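# Restore band over corner guard around carton

## Task

Stretch the band back around the carton so that it passes over the corner guard, with the guard seated in its proper spot when you finish and the carton sitting flat on the table.

## Robot and tools

Robot: two arms, left_arm and right_arm, mounted on opposite sides of a table. left_arm's base is on the +y side at (-0.022, +0.454, +0.138) m, quat_wxyz (+0.705, 0, 0, -0.709). right_arm's base is on the -y side at (-0.039, -0.460, +0.055) m, quat_wxyz (+0.706, 0, 0, +0.708). Arm names do not match image left or right. Each arm ends in a two-finger gripper. Its fingers extend along the gripper's +x axis and close along its y axis. Only the last 1.5 cm of each finger's inner face is flat.

Frames: scene frame has its origin at the table centre, +z up, table surface at z = +0.020 m; fixed cameras and the table use it. Each arm reports its hand pose, velocities, Hand target and wrist camera pose in its own base frame. Offsets you send are along the axes of that arm's current Hand target. end_effector_position is the point between the fingers, 3 to 4 cm behind the tips. Printed positions and orientations may be wrong by a few cm, worse when reaching far.

Row format (execute_actions and move): 14 numbers, each in [-1, 1], always both arms: left_arm dx, dy, dz, rx, ry, rz, opening, then right_arm dx, dy, dz, rx, ry, rz, opening. dx..rz are an offset, not a pose: a displacement from the Hand target the arm had when the action or move began, along that target's axes. Scale: 1.0 = 0.6 m for dx/dy/dz and 180 degrees for rotation; rx, ry, rz form one rotation vector. Sending the same offset twice moves twice. Six zeros re-request the current Hand target. Opening is absolute, not an offset: +1 fully open (0.080 m), -1 closed; empty fingers touch near -0.78. Always resend the opening you want; 0 is a real command (half open).

execute_actions(actions, cameras): actions is a list of actions; each action is a list of 1 to 15 rows, one per 1/30 s control step, last row held if short. Every row in an action counts from the action's start pose. Empty actions list returns state plus all camera images. cameras: list of names, ["all"], [] or null.

move(target, speed, blend, opening_speed, grip_force, blocking, cameras): straight-line path for each gripper. target is one 14-number row or a list of up to 15 rows; every row counts from the same starting Hand targets. speed: m/s per arm path, 0.002 to 4.3, default 0.25 (rotation up to twice that in rad/s); one value or one per target. blend: corner rounding radius in m, 0 means stop at each waypoint. opening_speed: rate of opening change per second on the -1..+1 scale, at least 0.2. grip_force: newtons per finger pad, 8 to 34, one or one per arm; persists. blocking=false returns early while the move runs. A move lasts at most 10 s in total and does not avoid obstacles or the other arm. The move: line reports the outcome: done (within 8 mm and 2 degrees), off_target, moving, held, fault or blocked (stopped far from its goal, now holding still); limits=paced means the pose was clipped, limits=held means steps were withheld.

wait(seconds 0 to 10, cameras): let time pass with last commands held. stop(cameras): brake a running move. zoom_image(camera, region [x0, y0, x1, y1] pixels, max 504x504): enlarge part of the newest image from cam_high, cam_low, cam_left_wrist or cam_right_wrist. Image sizes: cam_high and cam_low 504x504, wrist cameras 672x504. read_manual(section "licences"): licence text only. finished_scene(scene): ends the scene permanently; call it only when the band and guard are right and the carton is flat.

Results: end_effector_position (m), end_effector_quat_wxyz, velocities in the arm's base frame; Hand target is the last commanded pose after clipping, and the base for the next offsets. The gripper often stops short of it; resend zeros or the missing distance. grip_measured uses the opening scale and may be off by about 2 mm; squeezing hard parts reads narrower. To grip, command roughly 0.08 below the reading at first contact. Tool commands shows present gripper commands. Joint velocities may read within noise. Joint torques include the arm's own weight; External joint torques estimate outside loading. Motor temperature, MOTOR HOT, TORQUE FAULT, OVER-SPEED FAULT and OVER-TEMPERATURE FAULT lines signal trouble.

Cautions: orientation commands are clipped to 32 degrees from the measured one per step. Small moves may go nowhere or sideways; check each result and correct tilt. Contact torque limits (N m): waist 17.2, shoulder 21.3, elbow 21.3, wrist pitch 5.61, wrist yaw 5.59, wrist roll 5.24; exceeding one halts the arm for 10 s. Holding loads or straining at unreachable poses heats motors (trouble from 50 °C, cutoff at 95 °C). Large single-step jumps can trigger over-speed. Keep grippers and wrist cameras apart; arm-to-arm contact or pinching the other arm's fingers is dangerous, and the clearance check will not prevent it. Avoid strain on wrist camera cables. Route paths around an arm's own base. Move slowly near contact; targets far beyond contact push hard. Back off a pressing arm by commanding a target behind its gripper. Do not drop or release moving parts, slam, or let anything fall off the table. Loose objects may be nudged occasionally.

Each tool is called after ">>>" as name(argument=value, ...), one argument or row to a line, values as JSON.

## Session

>>> execute_actions(
  actions=[],
)

Scene clock: 0.00 s.
left_arm: end_effector_position=(+0.2227, +0.2478, +0.1226) grip_measured=+1.000 end_effector_quat_wxyz=(+0.983, -0.098, +0.121, +0.096) | right_arm: end_effector_position=(+0.2466, +0.0749, +0.3098) grip_measured=+1.000 end_effector_quat_wxyz=(+0.703, -0.380, +0.177, +0.575)
Joint positions: left_arm=[1.229 1.47 0.474 0.501 1.001 0.249 0.08] | right_arm=[-0.128 1.361 1.601 -1.543 -0.78 -1.671 0.08]
Joint velocities: within noise
Joint torques (N m): no reading
External joint torques (N m): no reading
Motor temperatures (°C): left_arm=[25 27 28 26 28 27] | right_arm=[26 29 26 27 30 30]
Heat: left arm: hottest elbow 28 °C (+0.0 °C/min); right arm: hottest wrist yaw 30 °C (+0.0 °C/min).
Hand target: left_arm +0.2230, +0.2486, +0.1250; +0.984, -0.094, +0.119, +0.096 | right_arm +0.2463, +0.0751, +0.3109; +0.703, -0.381, +0.175, +0.574
Tool commands: left_gripper/opening=+1.0 right_gripper/opening=+1.0

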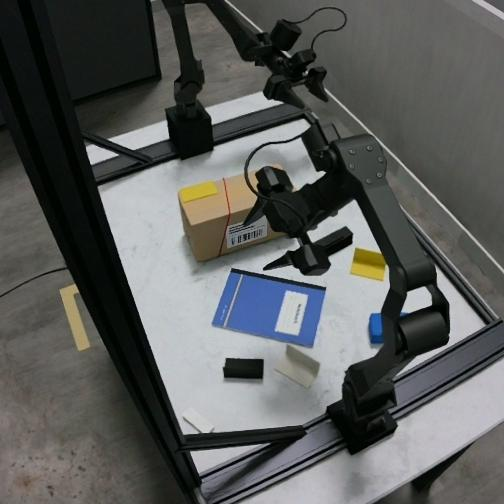

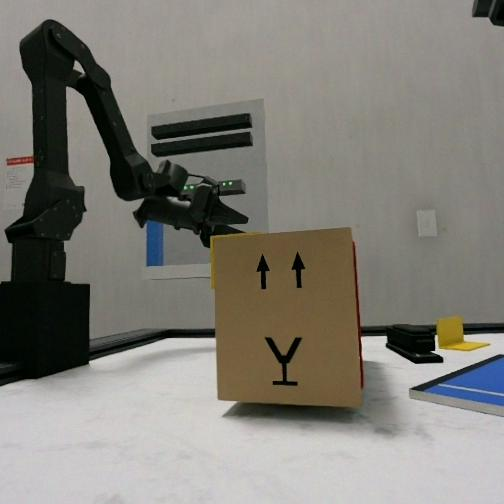

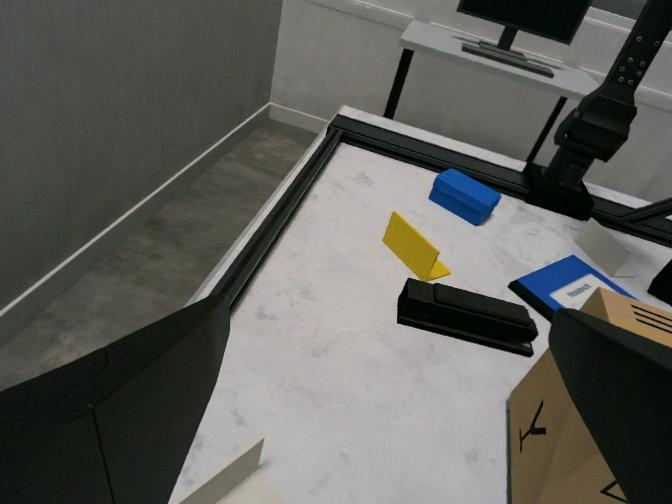

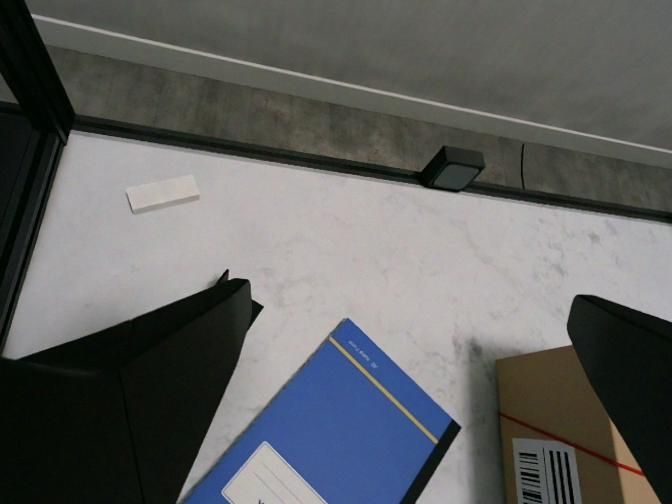

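>>> zoom_image(
  camera="cam_high",
  region=[160, 150, 300, 290],
)

>>> zoom_image(
  camera="cam_low",
  region=[190, 200, 390, 420],
)

>>> zoom_image(
  camera="cam_right_wrist",
  region=[440, 300, 672, 504],
)

>>> zoom_image(
  camera="cam_left_wrist",
  region=[480, 240, 672, 504],
)

>>> zoom_image(
  camera="cam_high",
  region=[170, 230, 470, 450],
)

Scaled by 3.600.

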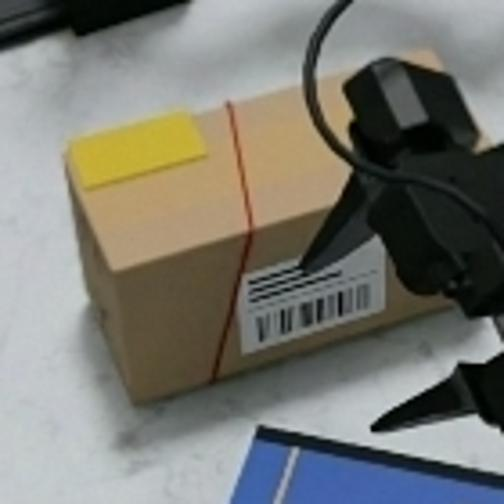

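Scaled by 2.291.

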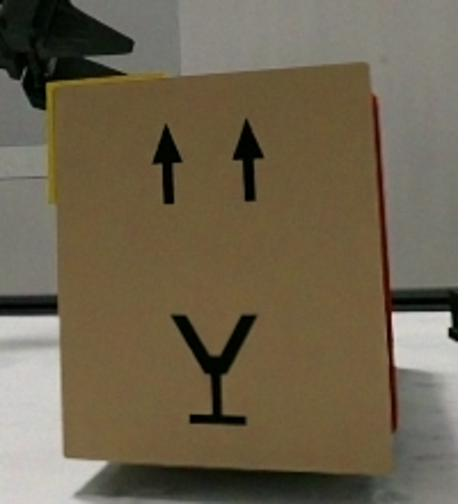

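Scaled by 2.172.

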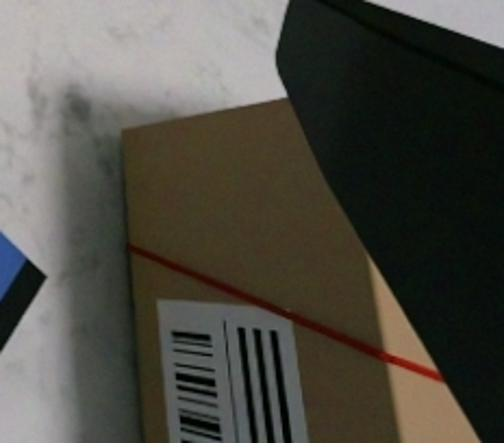

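Scaled by 1.909.

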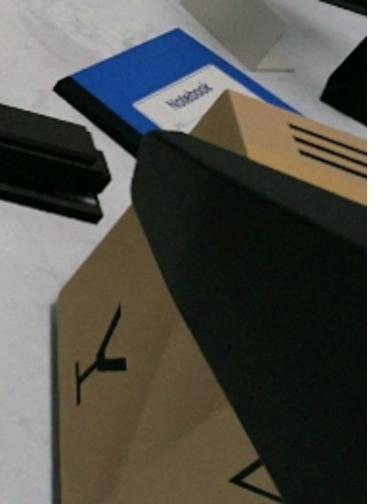

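Scaled by 1.680.

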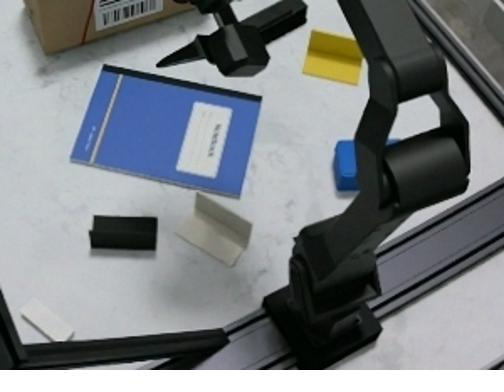

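>>> move(
  target=[-0.305,-0.338,0.22,0.0815,0.1997,-0.0306,1,-0.253,0.083,0.056,0.403,0.0758,-0.271,1],
  cameras=["all"],
)

Scene clock: 5.97 s.
left_arm: end_effector_position=(+0.1209, +0.0500, +0.3262) grip_measured=+1.000 end_effector_quat_wxyz=(+0.908, +0.035, +0.410, +0.080) | right_arm: end_effector_position=(+0.1527, -0.0001, +0.4169) grip_measured=+1.000 end_effector_quat_wxyz=(+0.944, -0.002, +0.329, +0.001)
Joint positions: left_arm=[0.806 0.798 1.462 -1.573 0.358 0.615 0.08] | right_arm=[-0.005 0.988 1.881 -1.563 -0.004 -0.008 0.08]
Joint torques (N m): left_arm=[-0.26 0.65 5.61 1.5 0.11 -0.1] | right_arm=[0.29 0.03 4.91 1.23 0.09 0.25]
External joint torques (N m): left_arm=[-0.26 -0.09 1.3 0.29 -0.08 -0.1] | right_arm=[0.28 -0.4 1.29 -0.26 0.1 0.25]
Heat: left arm: hottest elbow 29 °C (+10.1 °C/min); right arm: hottest wrist yaw 30 °C (+0.0 °C/min).
Hand target: left_arm +0.1198, +0.0501, +0.3299; +0.907, +0.000, +0.422, +0.000 | right_arm +0.1506, +0.0000, +0.4199; +0.924, +0.000, +0.383, +0.000
Off the commanded pose: left_arm 0.004 m, 10 deg | right_arm 0.004 m, 7 deg.
joint sent to its limit (left arm) — joint 4 (wrist pitch), lower limit. The joint targets are off in orientation, not in position.
joint sent to its limit (right arm) — joint 4 (wrist pitch), lower limit. The joint targets are off in orientation, not in position.
move: off_target (left_arm, right_arm)

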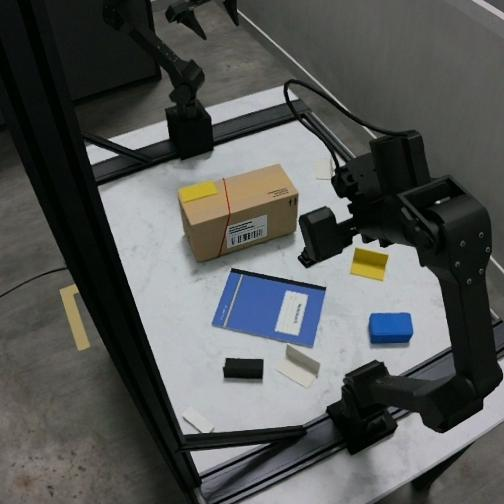

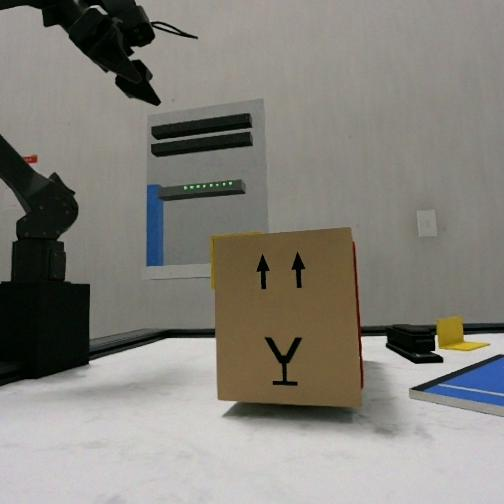

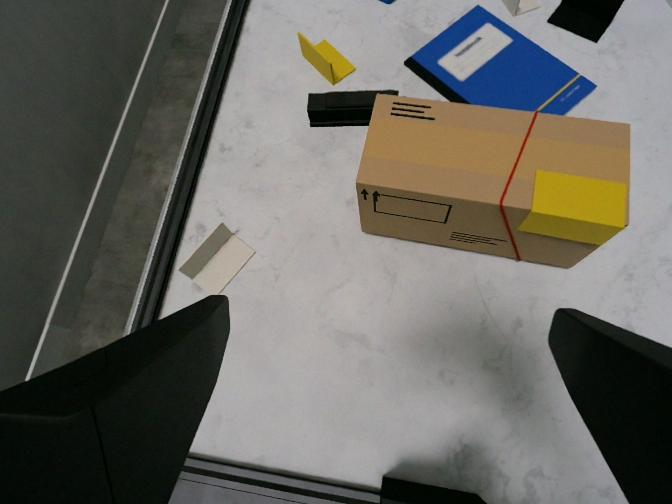

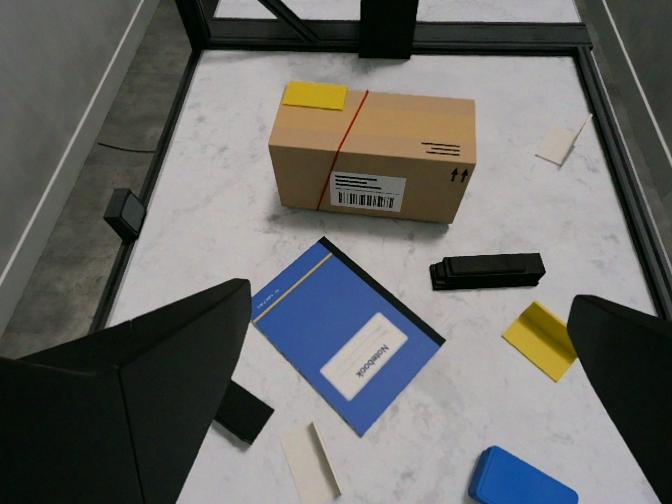

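>>> zoom_image(
  camera="cam_left_wrist",
  region=[340, 80, 650, 280],
)

>>> zoom_image(
  camera="cam_right_wrist",
  region=[250, 70, 490, 230],
)

>>> zoom_image(
  camera="cam_left_wrist",
  region=[480, 140, 650, 280],
)

>>> zoom_image(
  camera="cam_high",
  region=[170, 160, 310, 270],
)

Scaled by 1.626.

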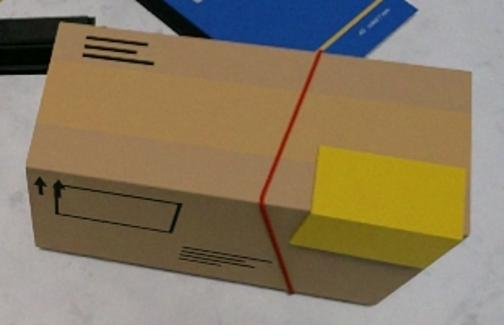

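Scaled by 2.100.

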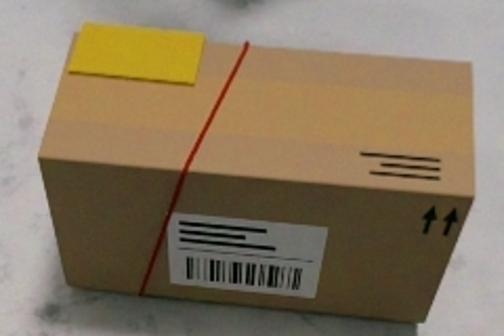

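Scaled by 2.965.

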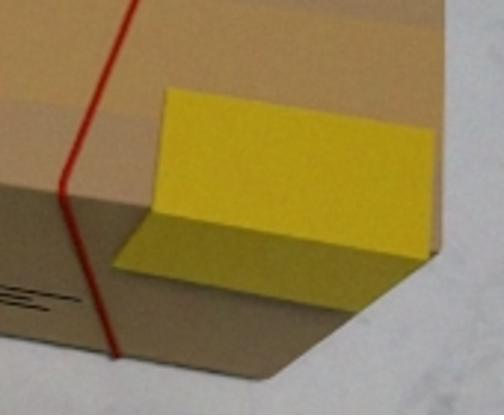

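Scaled by 3.600.

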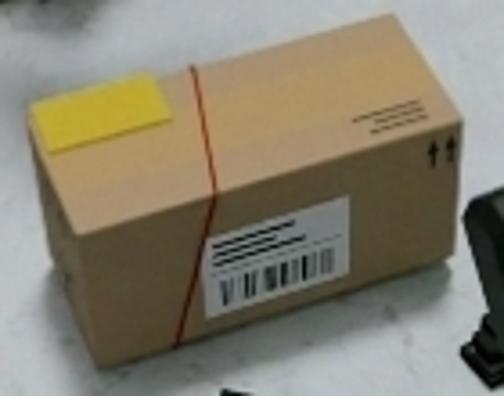

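>>> move(
  target=[0.39,-0.15,-0.179,0,-0.028,0,-0.3,0,0,0,0,0,0,1],
  cameras=["all"],
)

Scene clock: 10.17 s.
left_arm: end_effector_position=(+0.1888, -0.0402, +0.0846) grip_measured=-0.297 end_effector_quat_wxyz=(+0.925, -0.001, +0.380, -0.001) | right_arm: end_effector_position=(+0.1527, -0.0001, +0.4169) grip_measured=+1.000 end_effector_quat_wxyz=(+0.944, -0.002, +0.329, +0.001)
Joint positions: left_arm=[-0.452 0.535 0.304 -0.599 -0.313 -0.33 0.022] | right_arm=[-0.004 0.988 1.881 -1.563 -0.003 -0.007 0.08]
Joint torques (N m): left_arm=[-0.25 0.01 5.43 1.93 -0.29 -0.12] | right_arm=[0.24 0.06 4.96 1.2 0.06 0.28]
External joint torques (N m): left_arm=[-0.25 0.16 -0.96 0.63 -0.14 -0.12] | right_arm=[0.24 -0.26 1.25 -0.3 0.07 0.27]
Heat: left arm: hottest elbow 29 °C (+5.9 °C/min); right arm: hottest wrist yaw 30 °C (+0.0 °C/min).
Hand target: left_arm +0.1883, -0.0399, +0.0817; +0.924, +0.000, +0.382, +0.000 | right_arm +0.1506, +0.0001, +0.4199; +0.924, +0.000, +0.383, +0.000
Off the commanded pose: left_arm 0.003 m, 0 deg | right_arm 0.004 m, 7 deg.
joint sent to its limit (right arm) — joint 4 (wrist pitch), lower limit. The joint targets are off in orientation, not in position.
move: off_target (right_arm)

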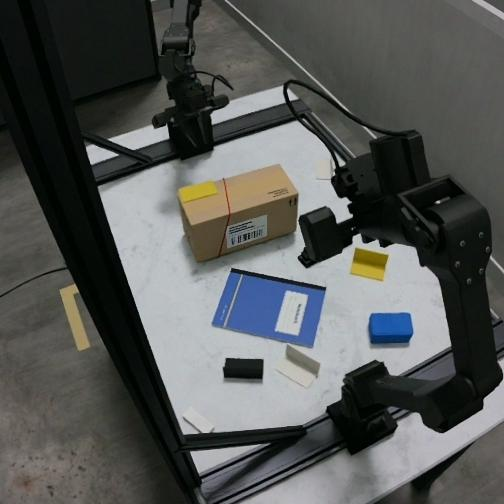

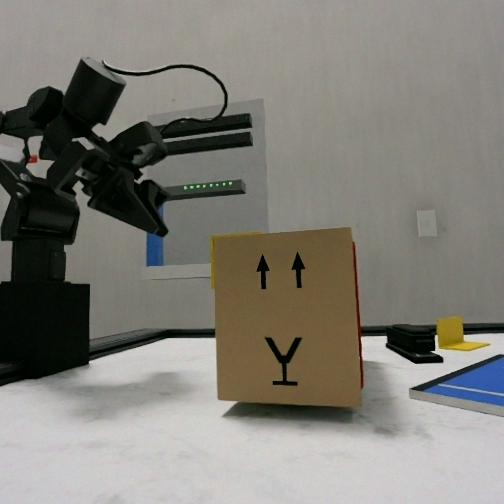

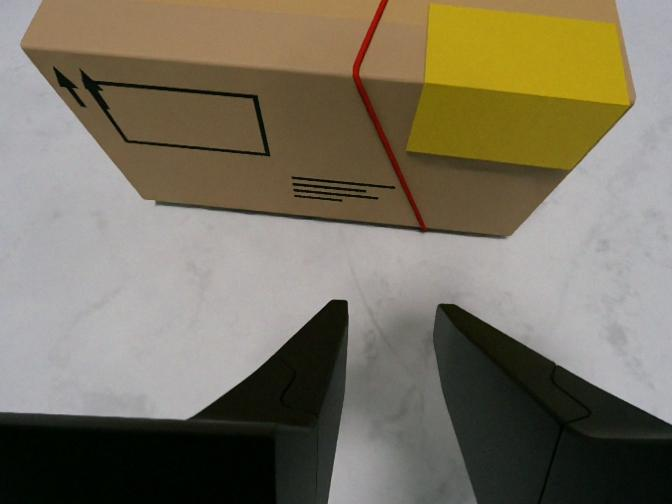

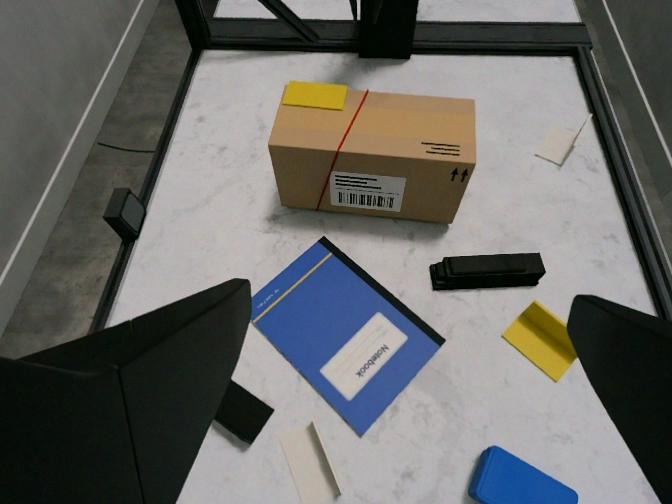

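>>> move(
  target=[0.083,0.013,0.078,0,0,0,-0.3,0,0,0,0,0,0,1],
  cameras=["cam_high","cam_low","cam_left_wrist"],
)

>>> zoom_image(
  camera="cam_low",
  region=[140, 160, 380, 420],
)

Scene clock: 12.40 s.
left_arm: end_effector_position=(+0.2521, -0.0315, +0.0741) grip_measured=-0.297 end_effector_quat_wxyz=(+0.921, +0.000, +0.389, +0.001) | right_arm: end_effector_position=(+0.1527, -0.0001, +0.4169) grip_measured=+1.000 end_effector_quat_wxyz=(+0.944, -0.002, +0.329, +0.001)
Joint positions: left_arm=[-0.213 0.954 0.358 -0.213 -0.151 -0.154 0.022] | right_arm=[-0.004 0.988 1.881 -1.563 -0.003 -0.007 0.08]
Joint torques (N m): left_arm=[0.21 -1.62 7.83 2 -0.03 0.12] | right_arm=[0.05 0.04 5.1 1.23 0.09 0.29]
External joint torques (N m): left_arm=[0.21 0.3 1.73 0.68 0.04 0.11] | right_arm=[0.05 -0.36 1.47 -0.26 0.1 0.29]
Heat: left arm: hottest elbow 30 °C (+9.7 °C/min); right arm: hottest wrist yaw 30 °C (+0.0 °C/min).
Hand target: left_arm +0.2567, -0.0320, +0.0798; +0.924, +0.000, +0.382, +0.000 | right_arm +0.1506, +0.0001, +0.4199; +0.924, +0.000, +0.383, +0.000
Off the commanded pose: left_arm 0.007 m, 1 deg | right_arm 0.004 m, 7 deg.
joint sent to its limit (right arm) — joint 4 (wrist pitch), lower limit. The joint targets are off in orientation, not in position.
move: off_target (right_arm)
Images, in order (width x height): cam_high 504x504, cam_low 504x504, cam_left_wrist 672x504.

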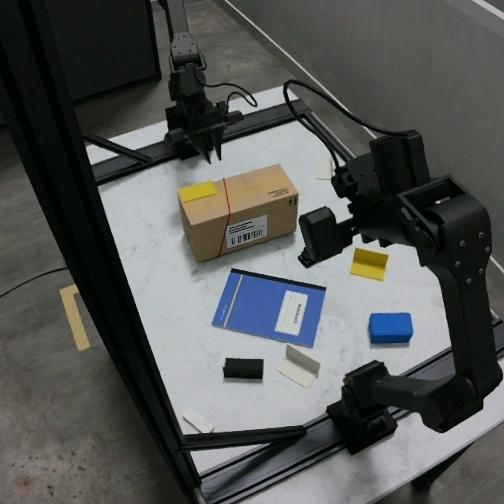

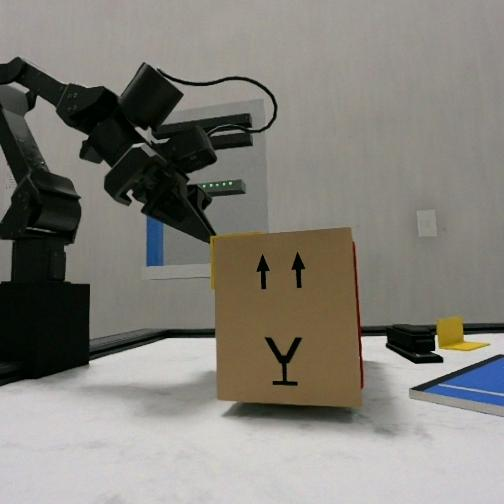

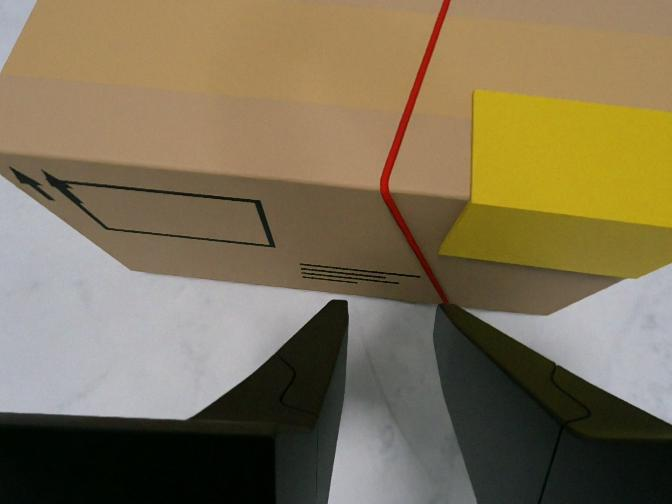

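Scaled by 1.938.

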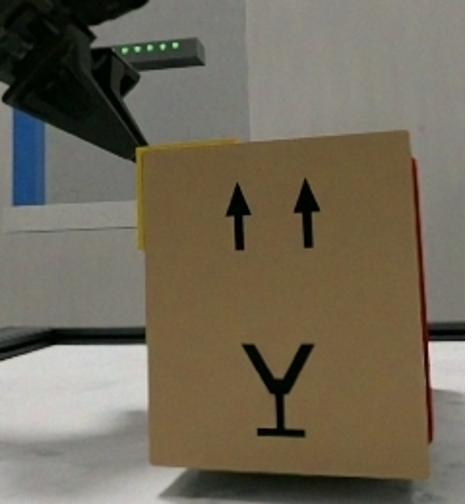

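>>> move(
  target=[0.072,-0.003,0.028,0,0,0,-0.3,0,0,0,0,0,0,1],
  speed=0.12,
  cameras=["cam_low","cam_left_wrist"],
)

>>> zoom_image(
  camera="cam_low",
  region=[140, 160, 380, 420],
)

Scene clock: 14.07 s.
left_arm: end_effector_position=(+0.2941, -0.0334, +0.0569) grip_measured=-0.297 end_effector_quat_wxyz=(+0.922, +0.000, +0.387, +0.001) | right_arm: end_effector_position=(+0.1527, -0.0001, +0.4169) grip_measured=+1.000 end_effector_quat_wxyz=(+0.944, -0.002, +0.329, +0.001)
Joint positions: left_arm=[-0.177 1.244 0.414 0.026 -0.125 -0.128 0.022] | right_arm=[-0.004 0.988 1.881 -1.563 -0.003 -0.007 0.08]
Joint torques (N m): left_arm=[0.24 -2.79 7.11 1.99 -0.02 0.12] | right_arm=[0.28 0.03 5.08 1.25 0.11 0.3]
External joint torques (N m): left_arm=[0.22 0.54 1.42 0.61 0.05 0.12] | right_arm=[0.28 -0.4 1.47 -0.23 0.11 0.3]
Heat: left arm: hottest elbow 30 °C (+8.5 °C/min); right arm: hottest wrist yaw 30 °C (+0.0 °C/min).
Hand target: left_arm +0.2991, -0.0338, +0.0612; +0.924, +0.000, +0.382, +0.000 | right_arm +0.1506, +0.0001, +0.4199; +0.924, +0.000, +0.383, +0.000
Off the commanded pose: left_arm 0.007 m, 1 deg | right_arm 0.004 m, 7 deg.
joint sent to its limit (right arm) — joint 4 (wrist pitch), lower limit. The joint targets are off in orientation, not in position.
move: off_target (right_arm)
Images, in order (width x height): cam_low 504x504, cam_left_wrist 672x504.

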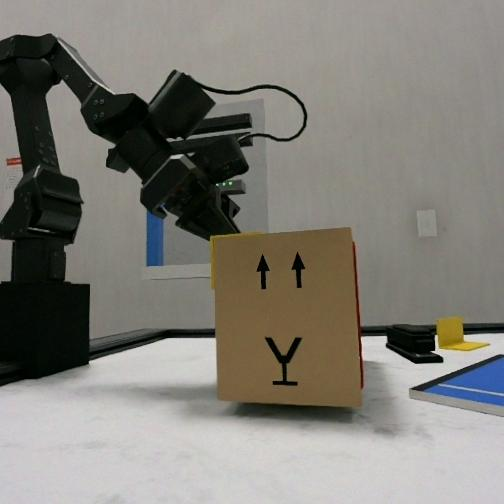

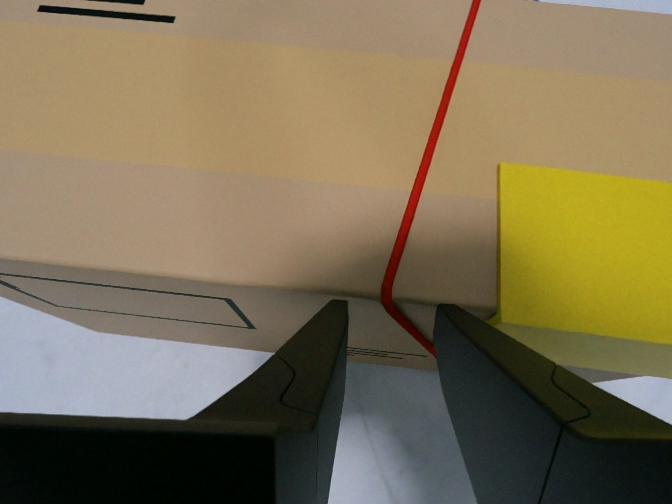

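Scaled by 1.938.

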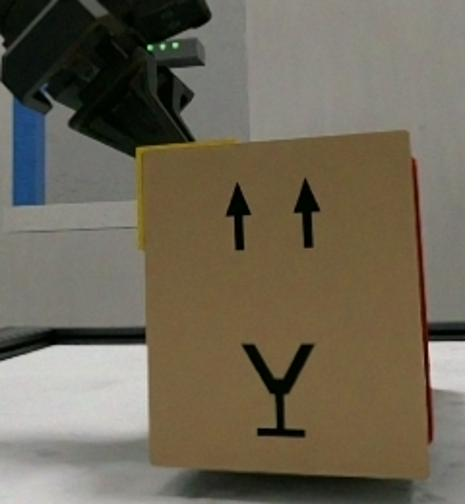

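>>> move(
  target=[0.0317,0,-0.01,0,0,0,-0.3,0,0,0,0,0,0,1],
  speed=0.06,
  cameras=["cam_low","cam_left_wrist"],
)

>>> zoom_image(
  camera="cam_left_wrist",
  region=[300, 200, 500, 400],
)

Scene clock: 15.33 s.
left_arm: end_effector_position=(+0.3070, -0.0361, +0.0522) grip_measured=-0.298 end_effector_quat_wxyz=(+0.929, -0.003, +0.370, -0.004) | right_arm: end_effector_position=(+0.1527, -0.0001, +0.4169) grip_measured=+1.000 end_effector_quat_wxyz=(+0.944, -0.002, +0.329, +0.001)
Joint positions: left_arm=[-0.174 1.319 0.41 0.144 -0.116 -0.123 0.022] | right_arm=[-0.004 0.988 1.881 -1.563 -0.003 -0.007 0.08]
Joint torques (N m): left_arm=[0.64 0.34 5.61 2.52 -0.14 0.15] | right_arm=[0.39 -0.07 5.03 1.21 0.08 0.24]
External joint torques (N m): left_arm=[0.64 3.96 0.22 1.14 -0.08 0.14] | right_arm=[0.39 -0.56 1.43 -0.28 0.09 0.23]
Heat: left arm: hottest elbow 30 °C (+7.8 °C/min); right arm: hottest wrist yaw 30 °C (+0.0 °C/min).
Hand target: left_arm +0.3084, -0.0337, +0.0435; +0.924, +0.000, +0.382, +0.000 | right_arm +0.1506, +0.0001, +0.4199; +0.924, +0.000, +0.383, +0.000
Off the commanded pose: left_arm 0.009 m, 2 deg | right_arm 0.004 m, 7 deg.
joint sent to its limit (right arm) — joint 4 (wrist pitch), lower limit. The joint targets are off in orientation, not in position.
move: off_target (left_arm, right_arm)
Images, in order (width x height): cam_low 504x504, cam_left_wrist 672x504.

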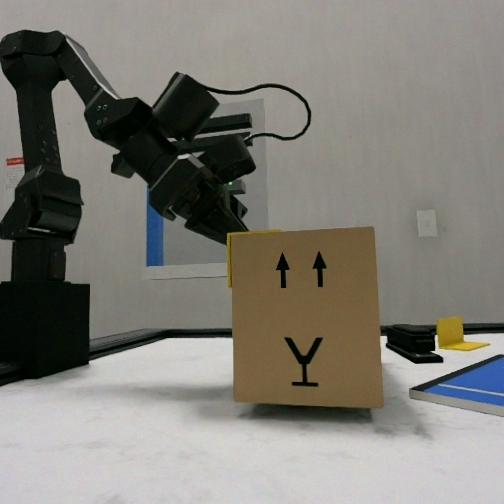

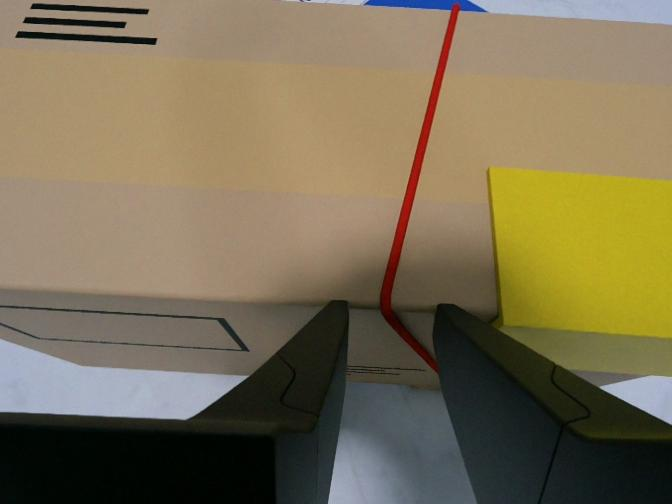

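Scaled by 2.520.

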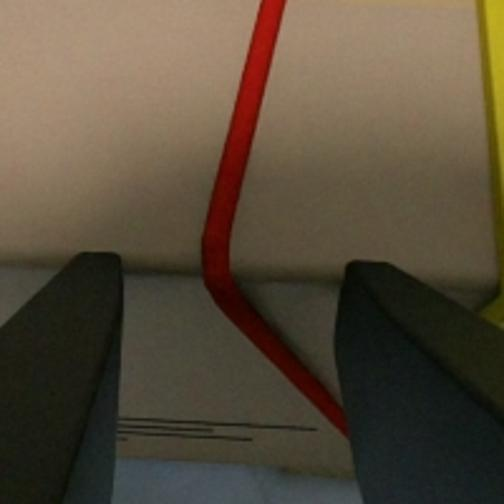

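>>> move(
  target=[0,0,0,0,0,0,-1,0,0,0,0,0,0,1],
  opening_speed=0.8,
  cameras=["cam_low","cam_left_wrist"],
)

>>> zoom_image(
  camera="cam_left_wrist",
  region=[300, 200, 500, 400],
)

Scene clock: 18.33 s.
left_arm: end_effector_position=(+0.3072, -0.0367, +0.0523) grip_measured=-0.769 end_effector_quat_wxyz=(+0.929, -0.002, +0.370, -0.005) | right_arm: end_effector_position=(+0.1527, -0.0001, +0.4169) grip_measured=+1.000 end_effector_quat_wxyz=(+0.944, -0.002, +0.329, +0.001)
Joint positions: left_arm=[-0.175 1.32 0.41 0.146 -0.116 -0.122 0] | right_arm=[-0.004 0.988 1.881 -1.563 -0.003 -0.007 0.08]
Joint torques (N m): left_arm=[0.85 0.28 5.61 2.39 -0.15 0.09] | right_arm=[0.13 -0.07 5.05 1.25 0.08 0.3]
External joint torques (N m): left_arm=[0.86 3.87 0.23 1.01 -0.1 0.09] | right_arm=[0.13 -0.53 1.45 -0.24 0.09 0.3]
Heat: left arm: hottest elbow 30 °C (+6.5 °C/min); right arm: hottest wrist pitch 30 °C (+9.8 °C/min).
Hand target: left_arm +0.3084, -0.0338, +0.0435; +0.924, +0.000, +0.382, +0.000 | right_arm +0.1506, +0.0001, +0.4199; +0.924, +0.000, +0.383, +0.000
Off the commanded pose: left_arm 0.009 m, 2 deg | right_arm 0.004 m, 7 deg.
joint sent to its limit (right arm) — joint 4 (wrist pitch), lower limit. The joint targets are off in orientation, not in position.
move: off_target (left_arm, right_arm)
Images, in order (width x height): cam_low 504x504, cam_left_wrist 672x504.

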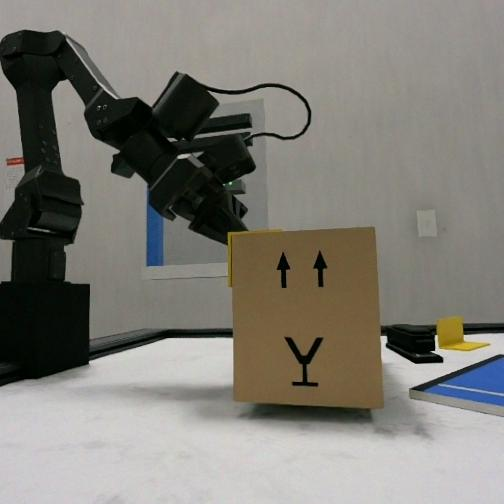

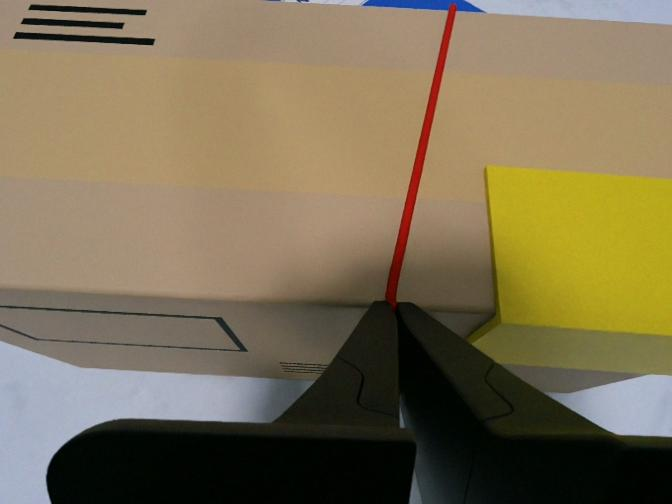

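Scaled by 2.520.

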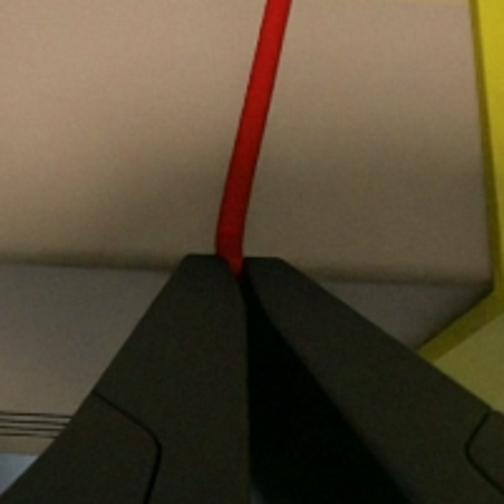

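>>> move(
  target=[-0.05,0,0.01,0,0,0,-1,0,0,0,0,0,0,1],
  speed=0.05,
  cameras=["cam_low","cam_left_wrist","cam_right_wrist"],
)

Scene clock: 19.60 s.
left_arm: end_effector_position=(+0.2872, -0.0346, +0.0598) grip_measured=-0.772 end_effector_quat_wxyz=(+0.919, +0.002, +0.394, -0.004) | right_arm: end_effector_position=(+0.1527, -0.0001, +0.4169) grip_measured=+1.000 end_effector_quat_wxyz=(+0.944, -0.002, +0.329, +0.001)
Joint positions: left_arm=[-0.182 1.203 0.414 -0.029 -0.12 -0.127 0] | right_arm=[-0.004 0.988 1.881 -1.563 -0.003 -0.007 0.08]
Joint torques (N m): left_arm=[0.05 -4.92 7.05 1.48 -0.4 -0.11] | right_arm=[0.36 0.03 4.96 1.23 0.08 0.25]
External joint torques (N m): left_arm=[0.06 -1.82 1.33 0.14 -0.34 -0.11] | right_arm=[0.36 -0.44 1.34 -0.27 0.09 0.25]
Heat: left arm: hottest elbow 31 °C (+9.2 °C/min); right arm: hottest wrist pitch 30 °C (+9.2 °C/min).
Hand target: left_arm +0.2914, -0.0338, +0.0690; +0.924, +0.000, +0.382, +0.000 | right_arm +0.1506, +0.0001, +0.4199; +0.924, +0.000, +0.383, +0.000
Off the commanded pose: left_arm 0.010 m, 2 deg | right_arm 0.004 m, 7 deg.
joint sent to its limit (right arm) — joint 4 (wrist pitch), lower limit. The joint targets are off in orientation, not in position.
move: off_target (left_arm, right_arm)
Images, in order (width x height): cam_low 504x504, cam_left_wrist 672x504, cam_right_wrist 672x504.

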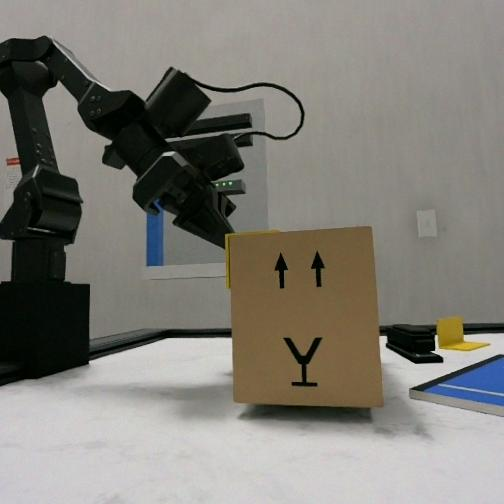

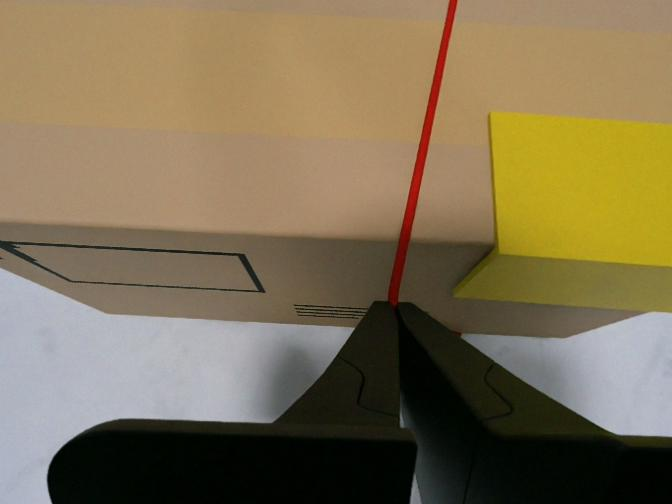

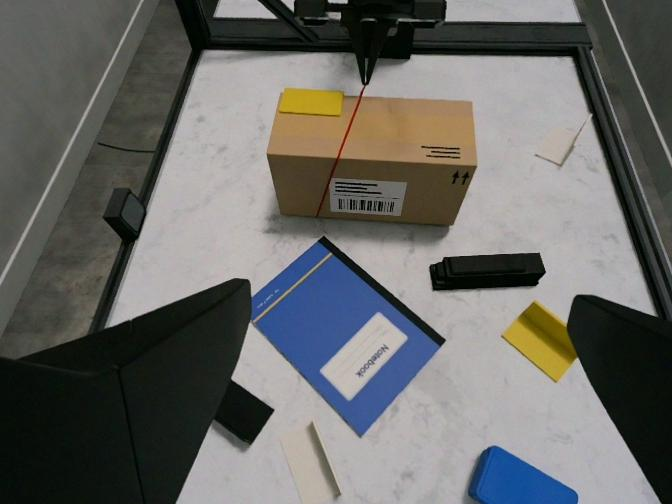

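>>> move(
  target=[-0.017,-0.105,0.008,0,0,0,-1,0,0,0,0,0,0,1],
  speed=0.06,
  cameras=["cam_low","cam_left_wrist","cam_right_wrist"],
)

Scene clock: 21.87 s.
left_arm: end_effector_position=(+0.2836, -0.0935, +0.0738) grip_measured=-0.772 end_effector_quat_wxyz=(+0.922, +0.003, +0.388, +0.002) | right_arm: end_effector_position=(+0.1527, -0.0001, +0.4169) grip_measured=+1.000 end_effector_quat_wxyz=(+0.944, -0.002, +0.329, +0.001)
Joint positions: left_arm=[-0.486 1.249 0.508 -0.12 -0.338 -0.359 0] | right_arm=[-0.004 0.988 1.881 -1.563 -0.003 -0.007 0.08]
Joint torques (N m): left_arm=[-0.44 -3.38 7.71 1.56 -0.32 -0.12] | right_arm=[0.35 -0.01 5.04 1.2 0.06 0.27]
External joint torques (N m): left_arm=[-0.45 0.1 1.92 0.28 -0.15 -0.12] | right_arm=[0.34 -0.44 1.42 -0.29 0.07 0.27]
Heat: left arm: hottest elbow 31 °C (+8.2 °C/min); right arm: hottest wrist pitch 30 °C (+8.2 °C/min).
Hand target: left_arm +0.2876, -0.0968, +0.0796; +0.924, +0.000, +0.382, +0.000 | right_arm +0.1506, +0.0001, +0.4199; +0.924, +0.000, +0.383, +0.000
Off the commanded pose: left_arm 0.008 m, 1 deg | right_arm 0.004 m, 7 deg.
joint sent to its limit (right arm) — joint 4 (wrist pitch), lower limit. The joint targets are off in orientation, not in position.
move: off_target (right_arm)
Images, in order (width x height): cam_low 504x504, cam_left_wrist 672x504, cam_right_wrist 672x504.

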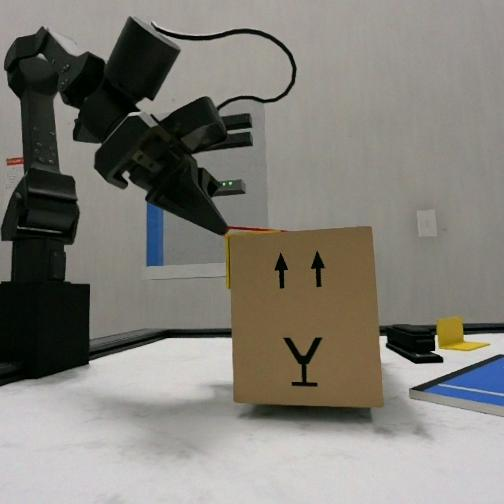

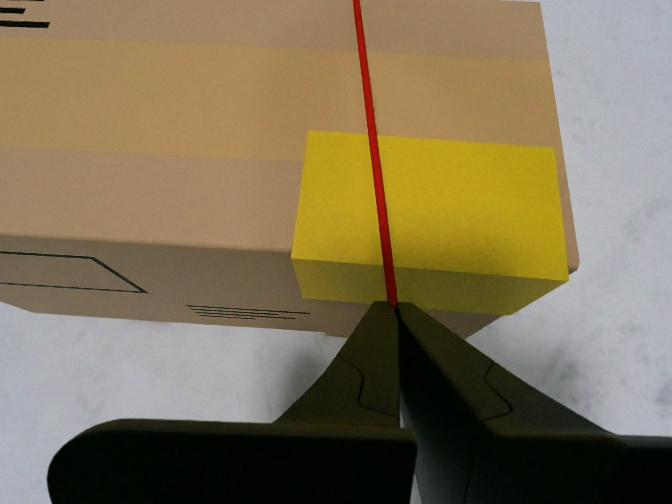

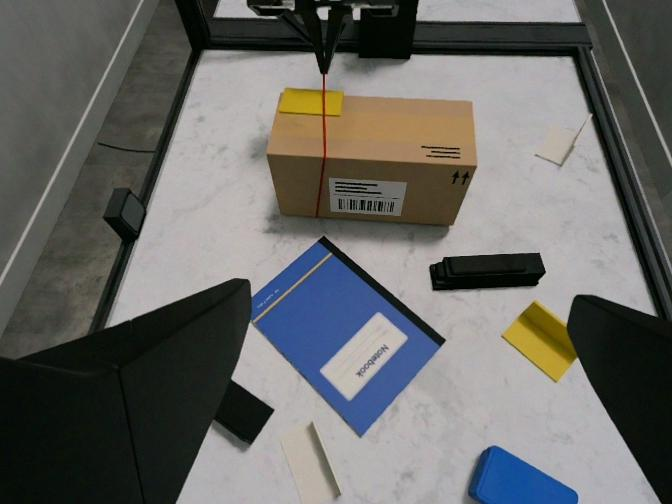

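>>> move(
  target=[0,-0.045,0,0,0,0,-1,0,0,0,0,0,0,1],
  speed=0.06,
  cameras=["cam_left_wrist","cam_right_wrist"],
)

>>> zoom_image(
  camera="cam_right_wrist",
  region=[250, 60, 490, 230],
)

Scene clock: 23.07 s.
left_arm: end_effector_position=(+0.2839, -0.1191, +0.0738) grip_measured=-0.772 end_effector_quat_wxyz=(+0.922, +0.004, +0.388, +0.004) | right_arm: end_effector_position=(+0.1527, -0.0001, +0.4169) grip_measured=+1.000 end_effector_quat_wxyz=(+0.944, -0.002, +0.329, +0.001)
Joint positions: left_arm=[-0.593 1.319 0.56 -0.136 -0.41 -0.447 0] | right_arm=[-0.004 0.988 1.881 -1.563 -0.003 -0.007 0.08]
Joint torques (N m): left_arm=[-0.53 -3.74 7.52 1.55 -0.3 -0.14] | right_arm=[0.22 0.07 4.82 1.2 0.07 0.27]
External joint torques (N m): left_arm=[-0.54 0.12 1.84 0.33 -0.08 -0.14] | right_arm=[0.22 -0.36 1.19 -0.29 0.08 0.27]
Heat: left arm: hottest elbow 31 °C (+7.8 °C/min); right arm: hottest wrist pitch 30 °C (+7.8 °C/min).
Hand target: left_arm +0.2876, -0.1238, +0.0796; +0.924, +0.000, +0.382, +0.000 | right_arm +0.1506, +0.0001, +0.4199; +0.924, +0.000, +0.383, +0.000
Off the commanded pose: left_arm 0.008 m, 1 deg | right_arm 0.004 m, 7 deg.
joint sent to its limit (right arm) — joint 4 (wrist pitch), lower limit. The joint targets are off in orientation, not in position.
move: off_target (right_arm)
Images, in order (width x height): cam_left_wrist 672x504, cam_right_wrist 672x504.

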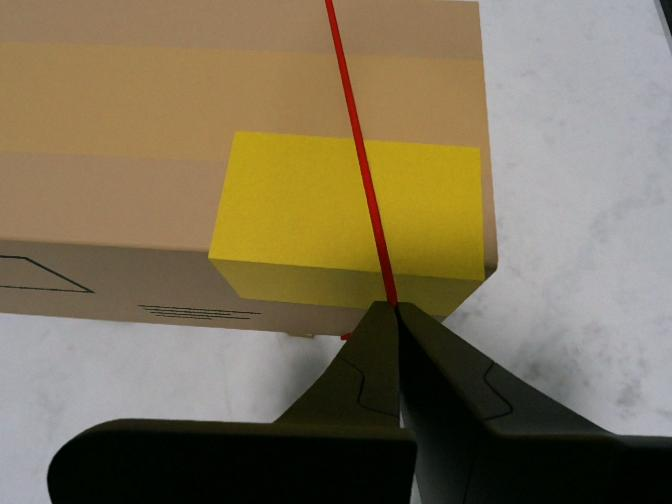

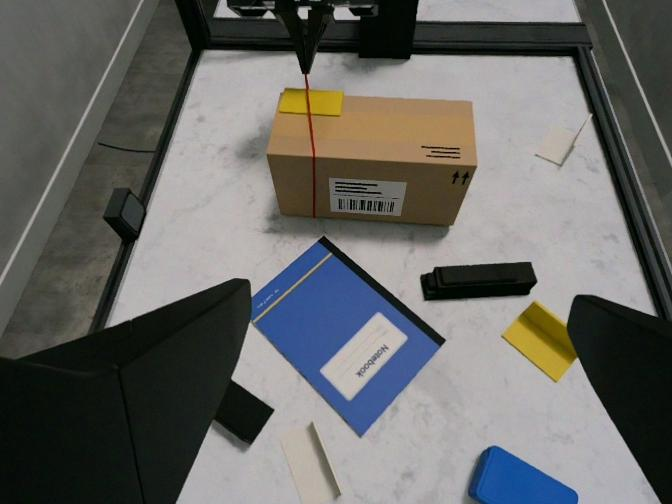

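Scaled by 2.100.

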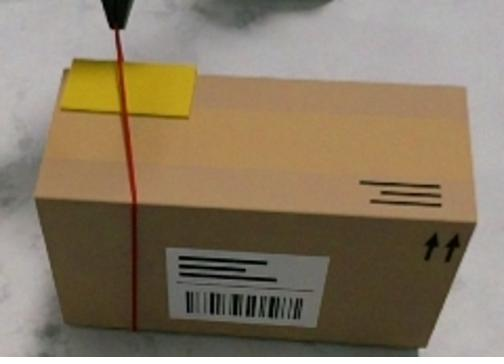

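>>> move(
  target=[
    [0,0.03,0,0,0,0,-1,0,0,0,0,0,0,1],
    [0.043,0.03,0,0,0,0,-1,0,0,0,0,0,0,1],
  ],
  speed=0.06,
  cameras=["cam_low","cam_left_wrist","cam_right_wrist"],
)

>>> zoom_image(
  camera="cam_right_wrist",
  region=[250, 60, 490, 230],
)

Scene clock: 25.27 s.
left_arm: end_effector_position=(+0.3050, -0.1062, +0.0652) grip_measured=-0.772 end_effector_quat_wxyz=(+0.926, -0.001, +0.379, +0.000) | right_arm: end_effector_position=(+0.1527, -0.0001, +0.4169) grip_measured=+1.000 end_effector_quat_wxyz=(+0.944, -0.002, +0.329, +0.001)
Joint positions: left_arm=[-0.493 1.382 0.545 -0.003 -0.344 -0.363 0] | right_arm=[-0.004 0.988 1.881 -1.563 -0.003 -0.007 0.08]
Joint torques (N m): left_arm=[0.39 -2.74 5.1 2.47 -0.02 0.11] | right_arm=[0.29 0.1 5.11 1.22 0.08 0.25]
External joint torques (N m): left_arm=[0.39 1.42 -0.42 1.19 0.15 0.1] | right_arm=[0.3 -0.25 1.48 -0.25 0.08 0.25]
Heat: left arm: hottest elbow 31 °C (+7.1 °C/min); right arm: hottest wrist pitch 30 °C (+7.1 °C/min).
Hand target: left_arm +0.3059, -0.1058, +0.0615; +0.924, +0.000, +0.382, +0.000 | right_arm +0.1506, +0.0001, +0.4199; +0.924, +0.000, +0.383, +0.000
Off the commanded pose: left_arm 0.004 m, 0 deg | right_arm 0.004 m, 7 deg.
joint sent to its limit (right arm) — joint 4 (wrist pitch), lower limit. The joint targets are off in orientation, not in position.
move: off_target (right_arm)
Images, in order (width x height): cam_low 504x504, cam_left_wrist 672x504, cam_right_wrist 672x504.

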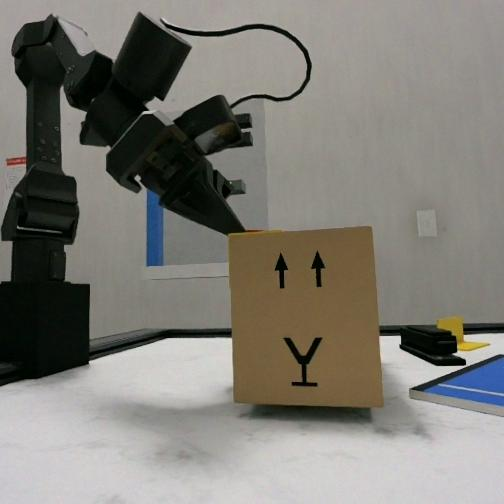

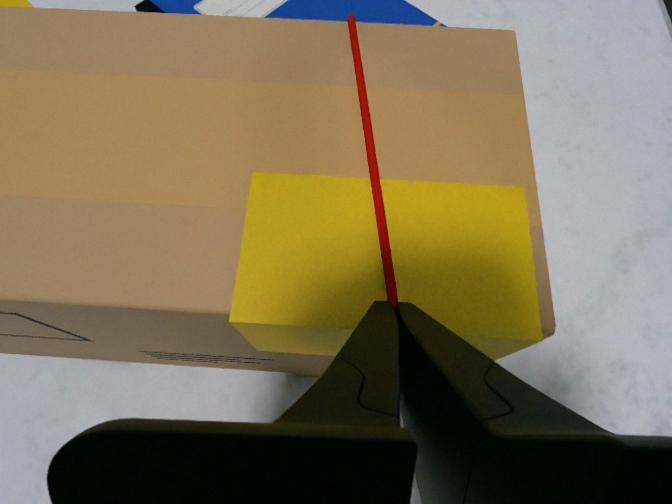

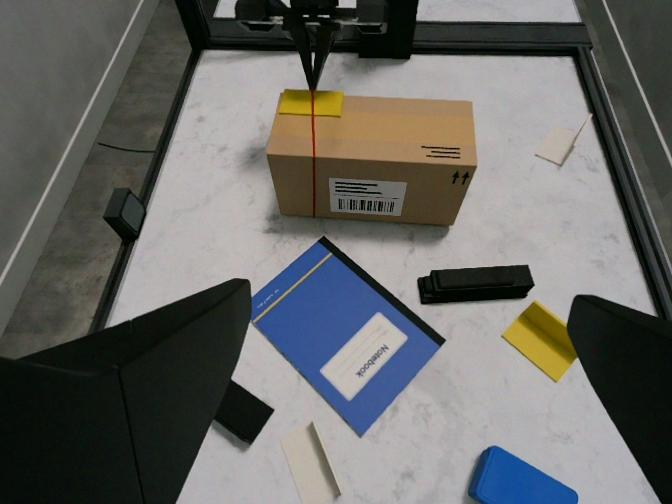

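Scaled by 2.100.

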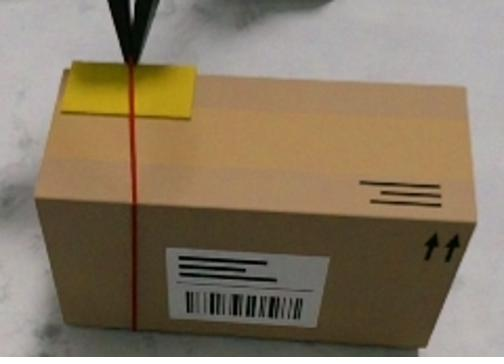

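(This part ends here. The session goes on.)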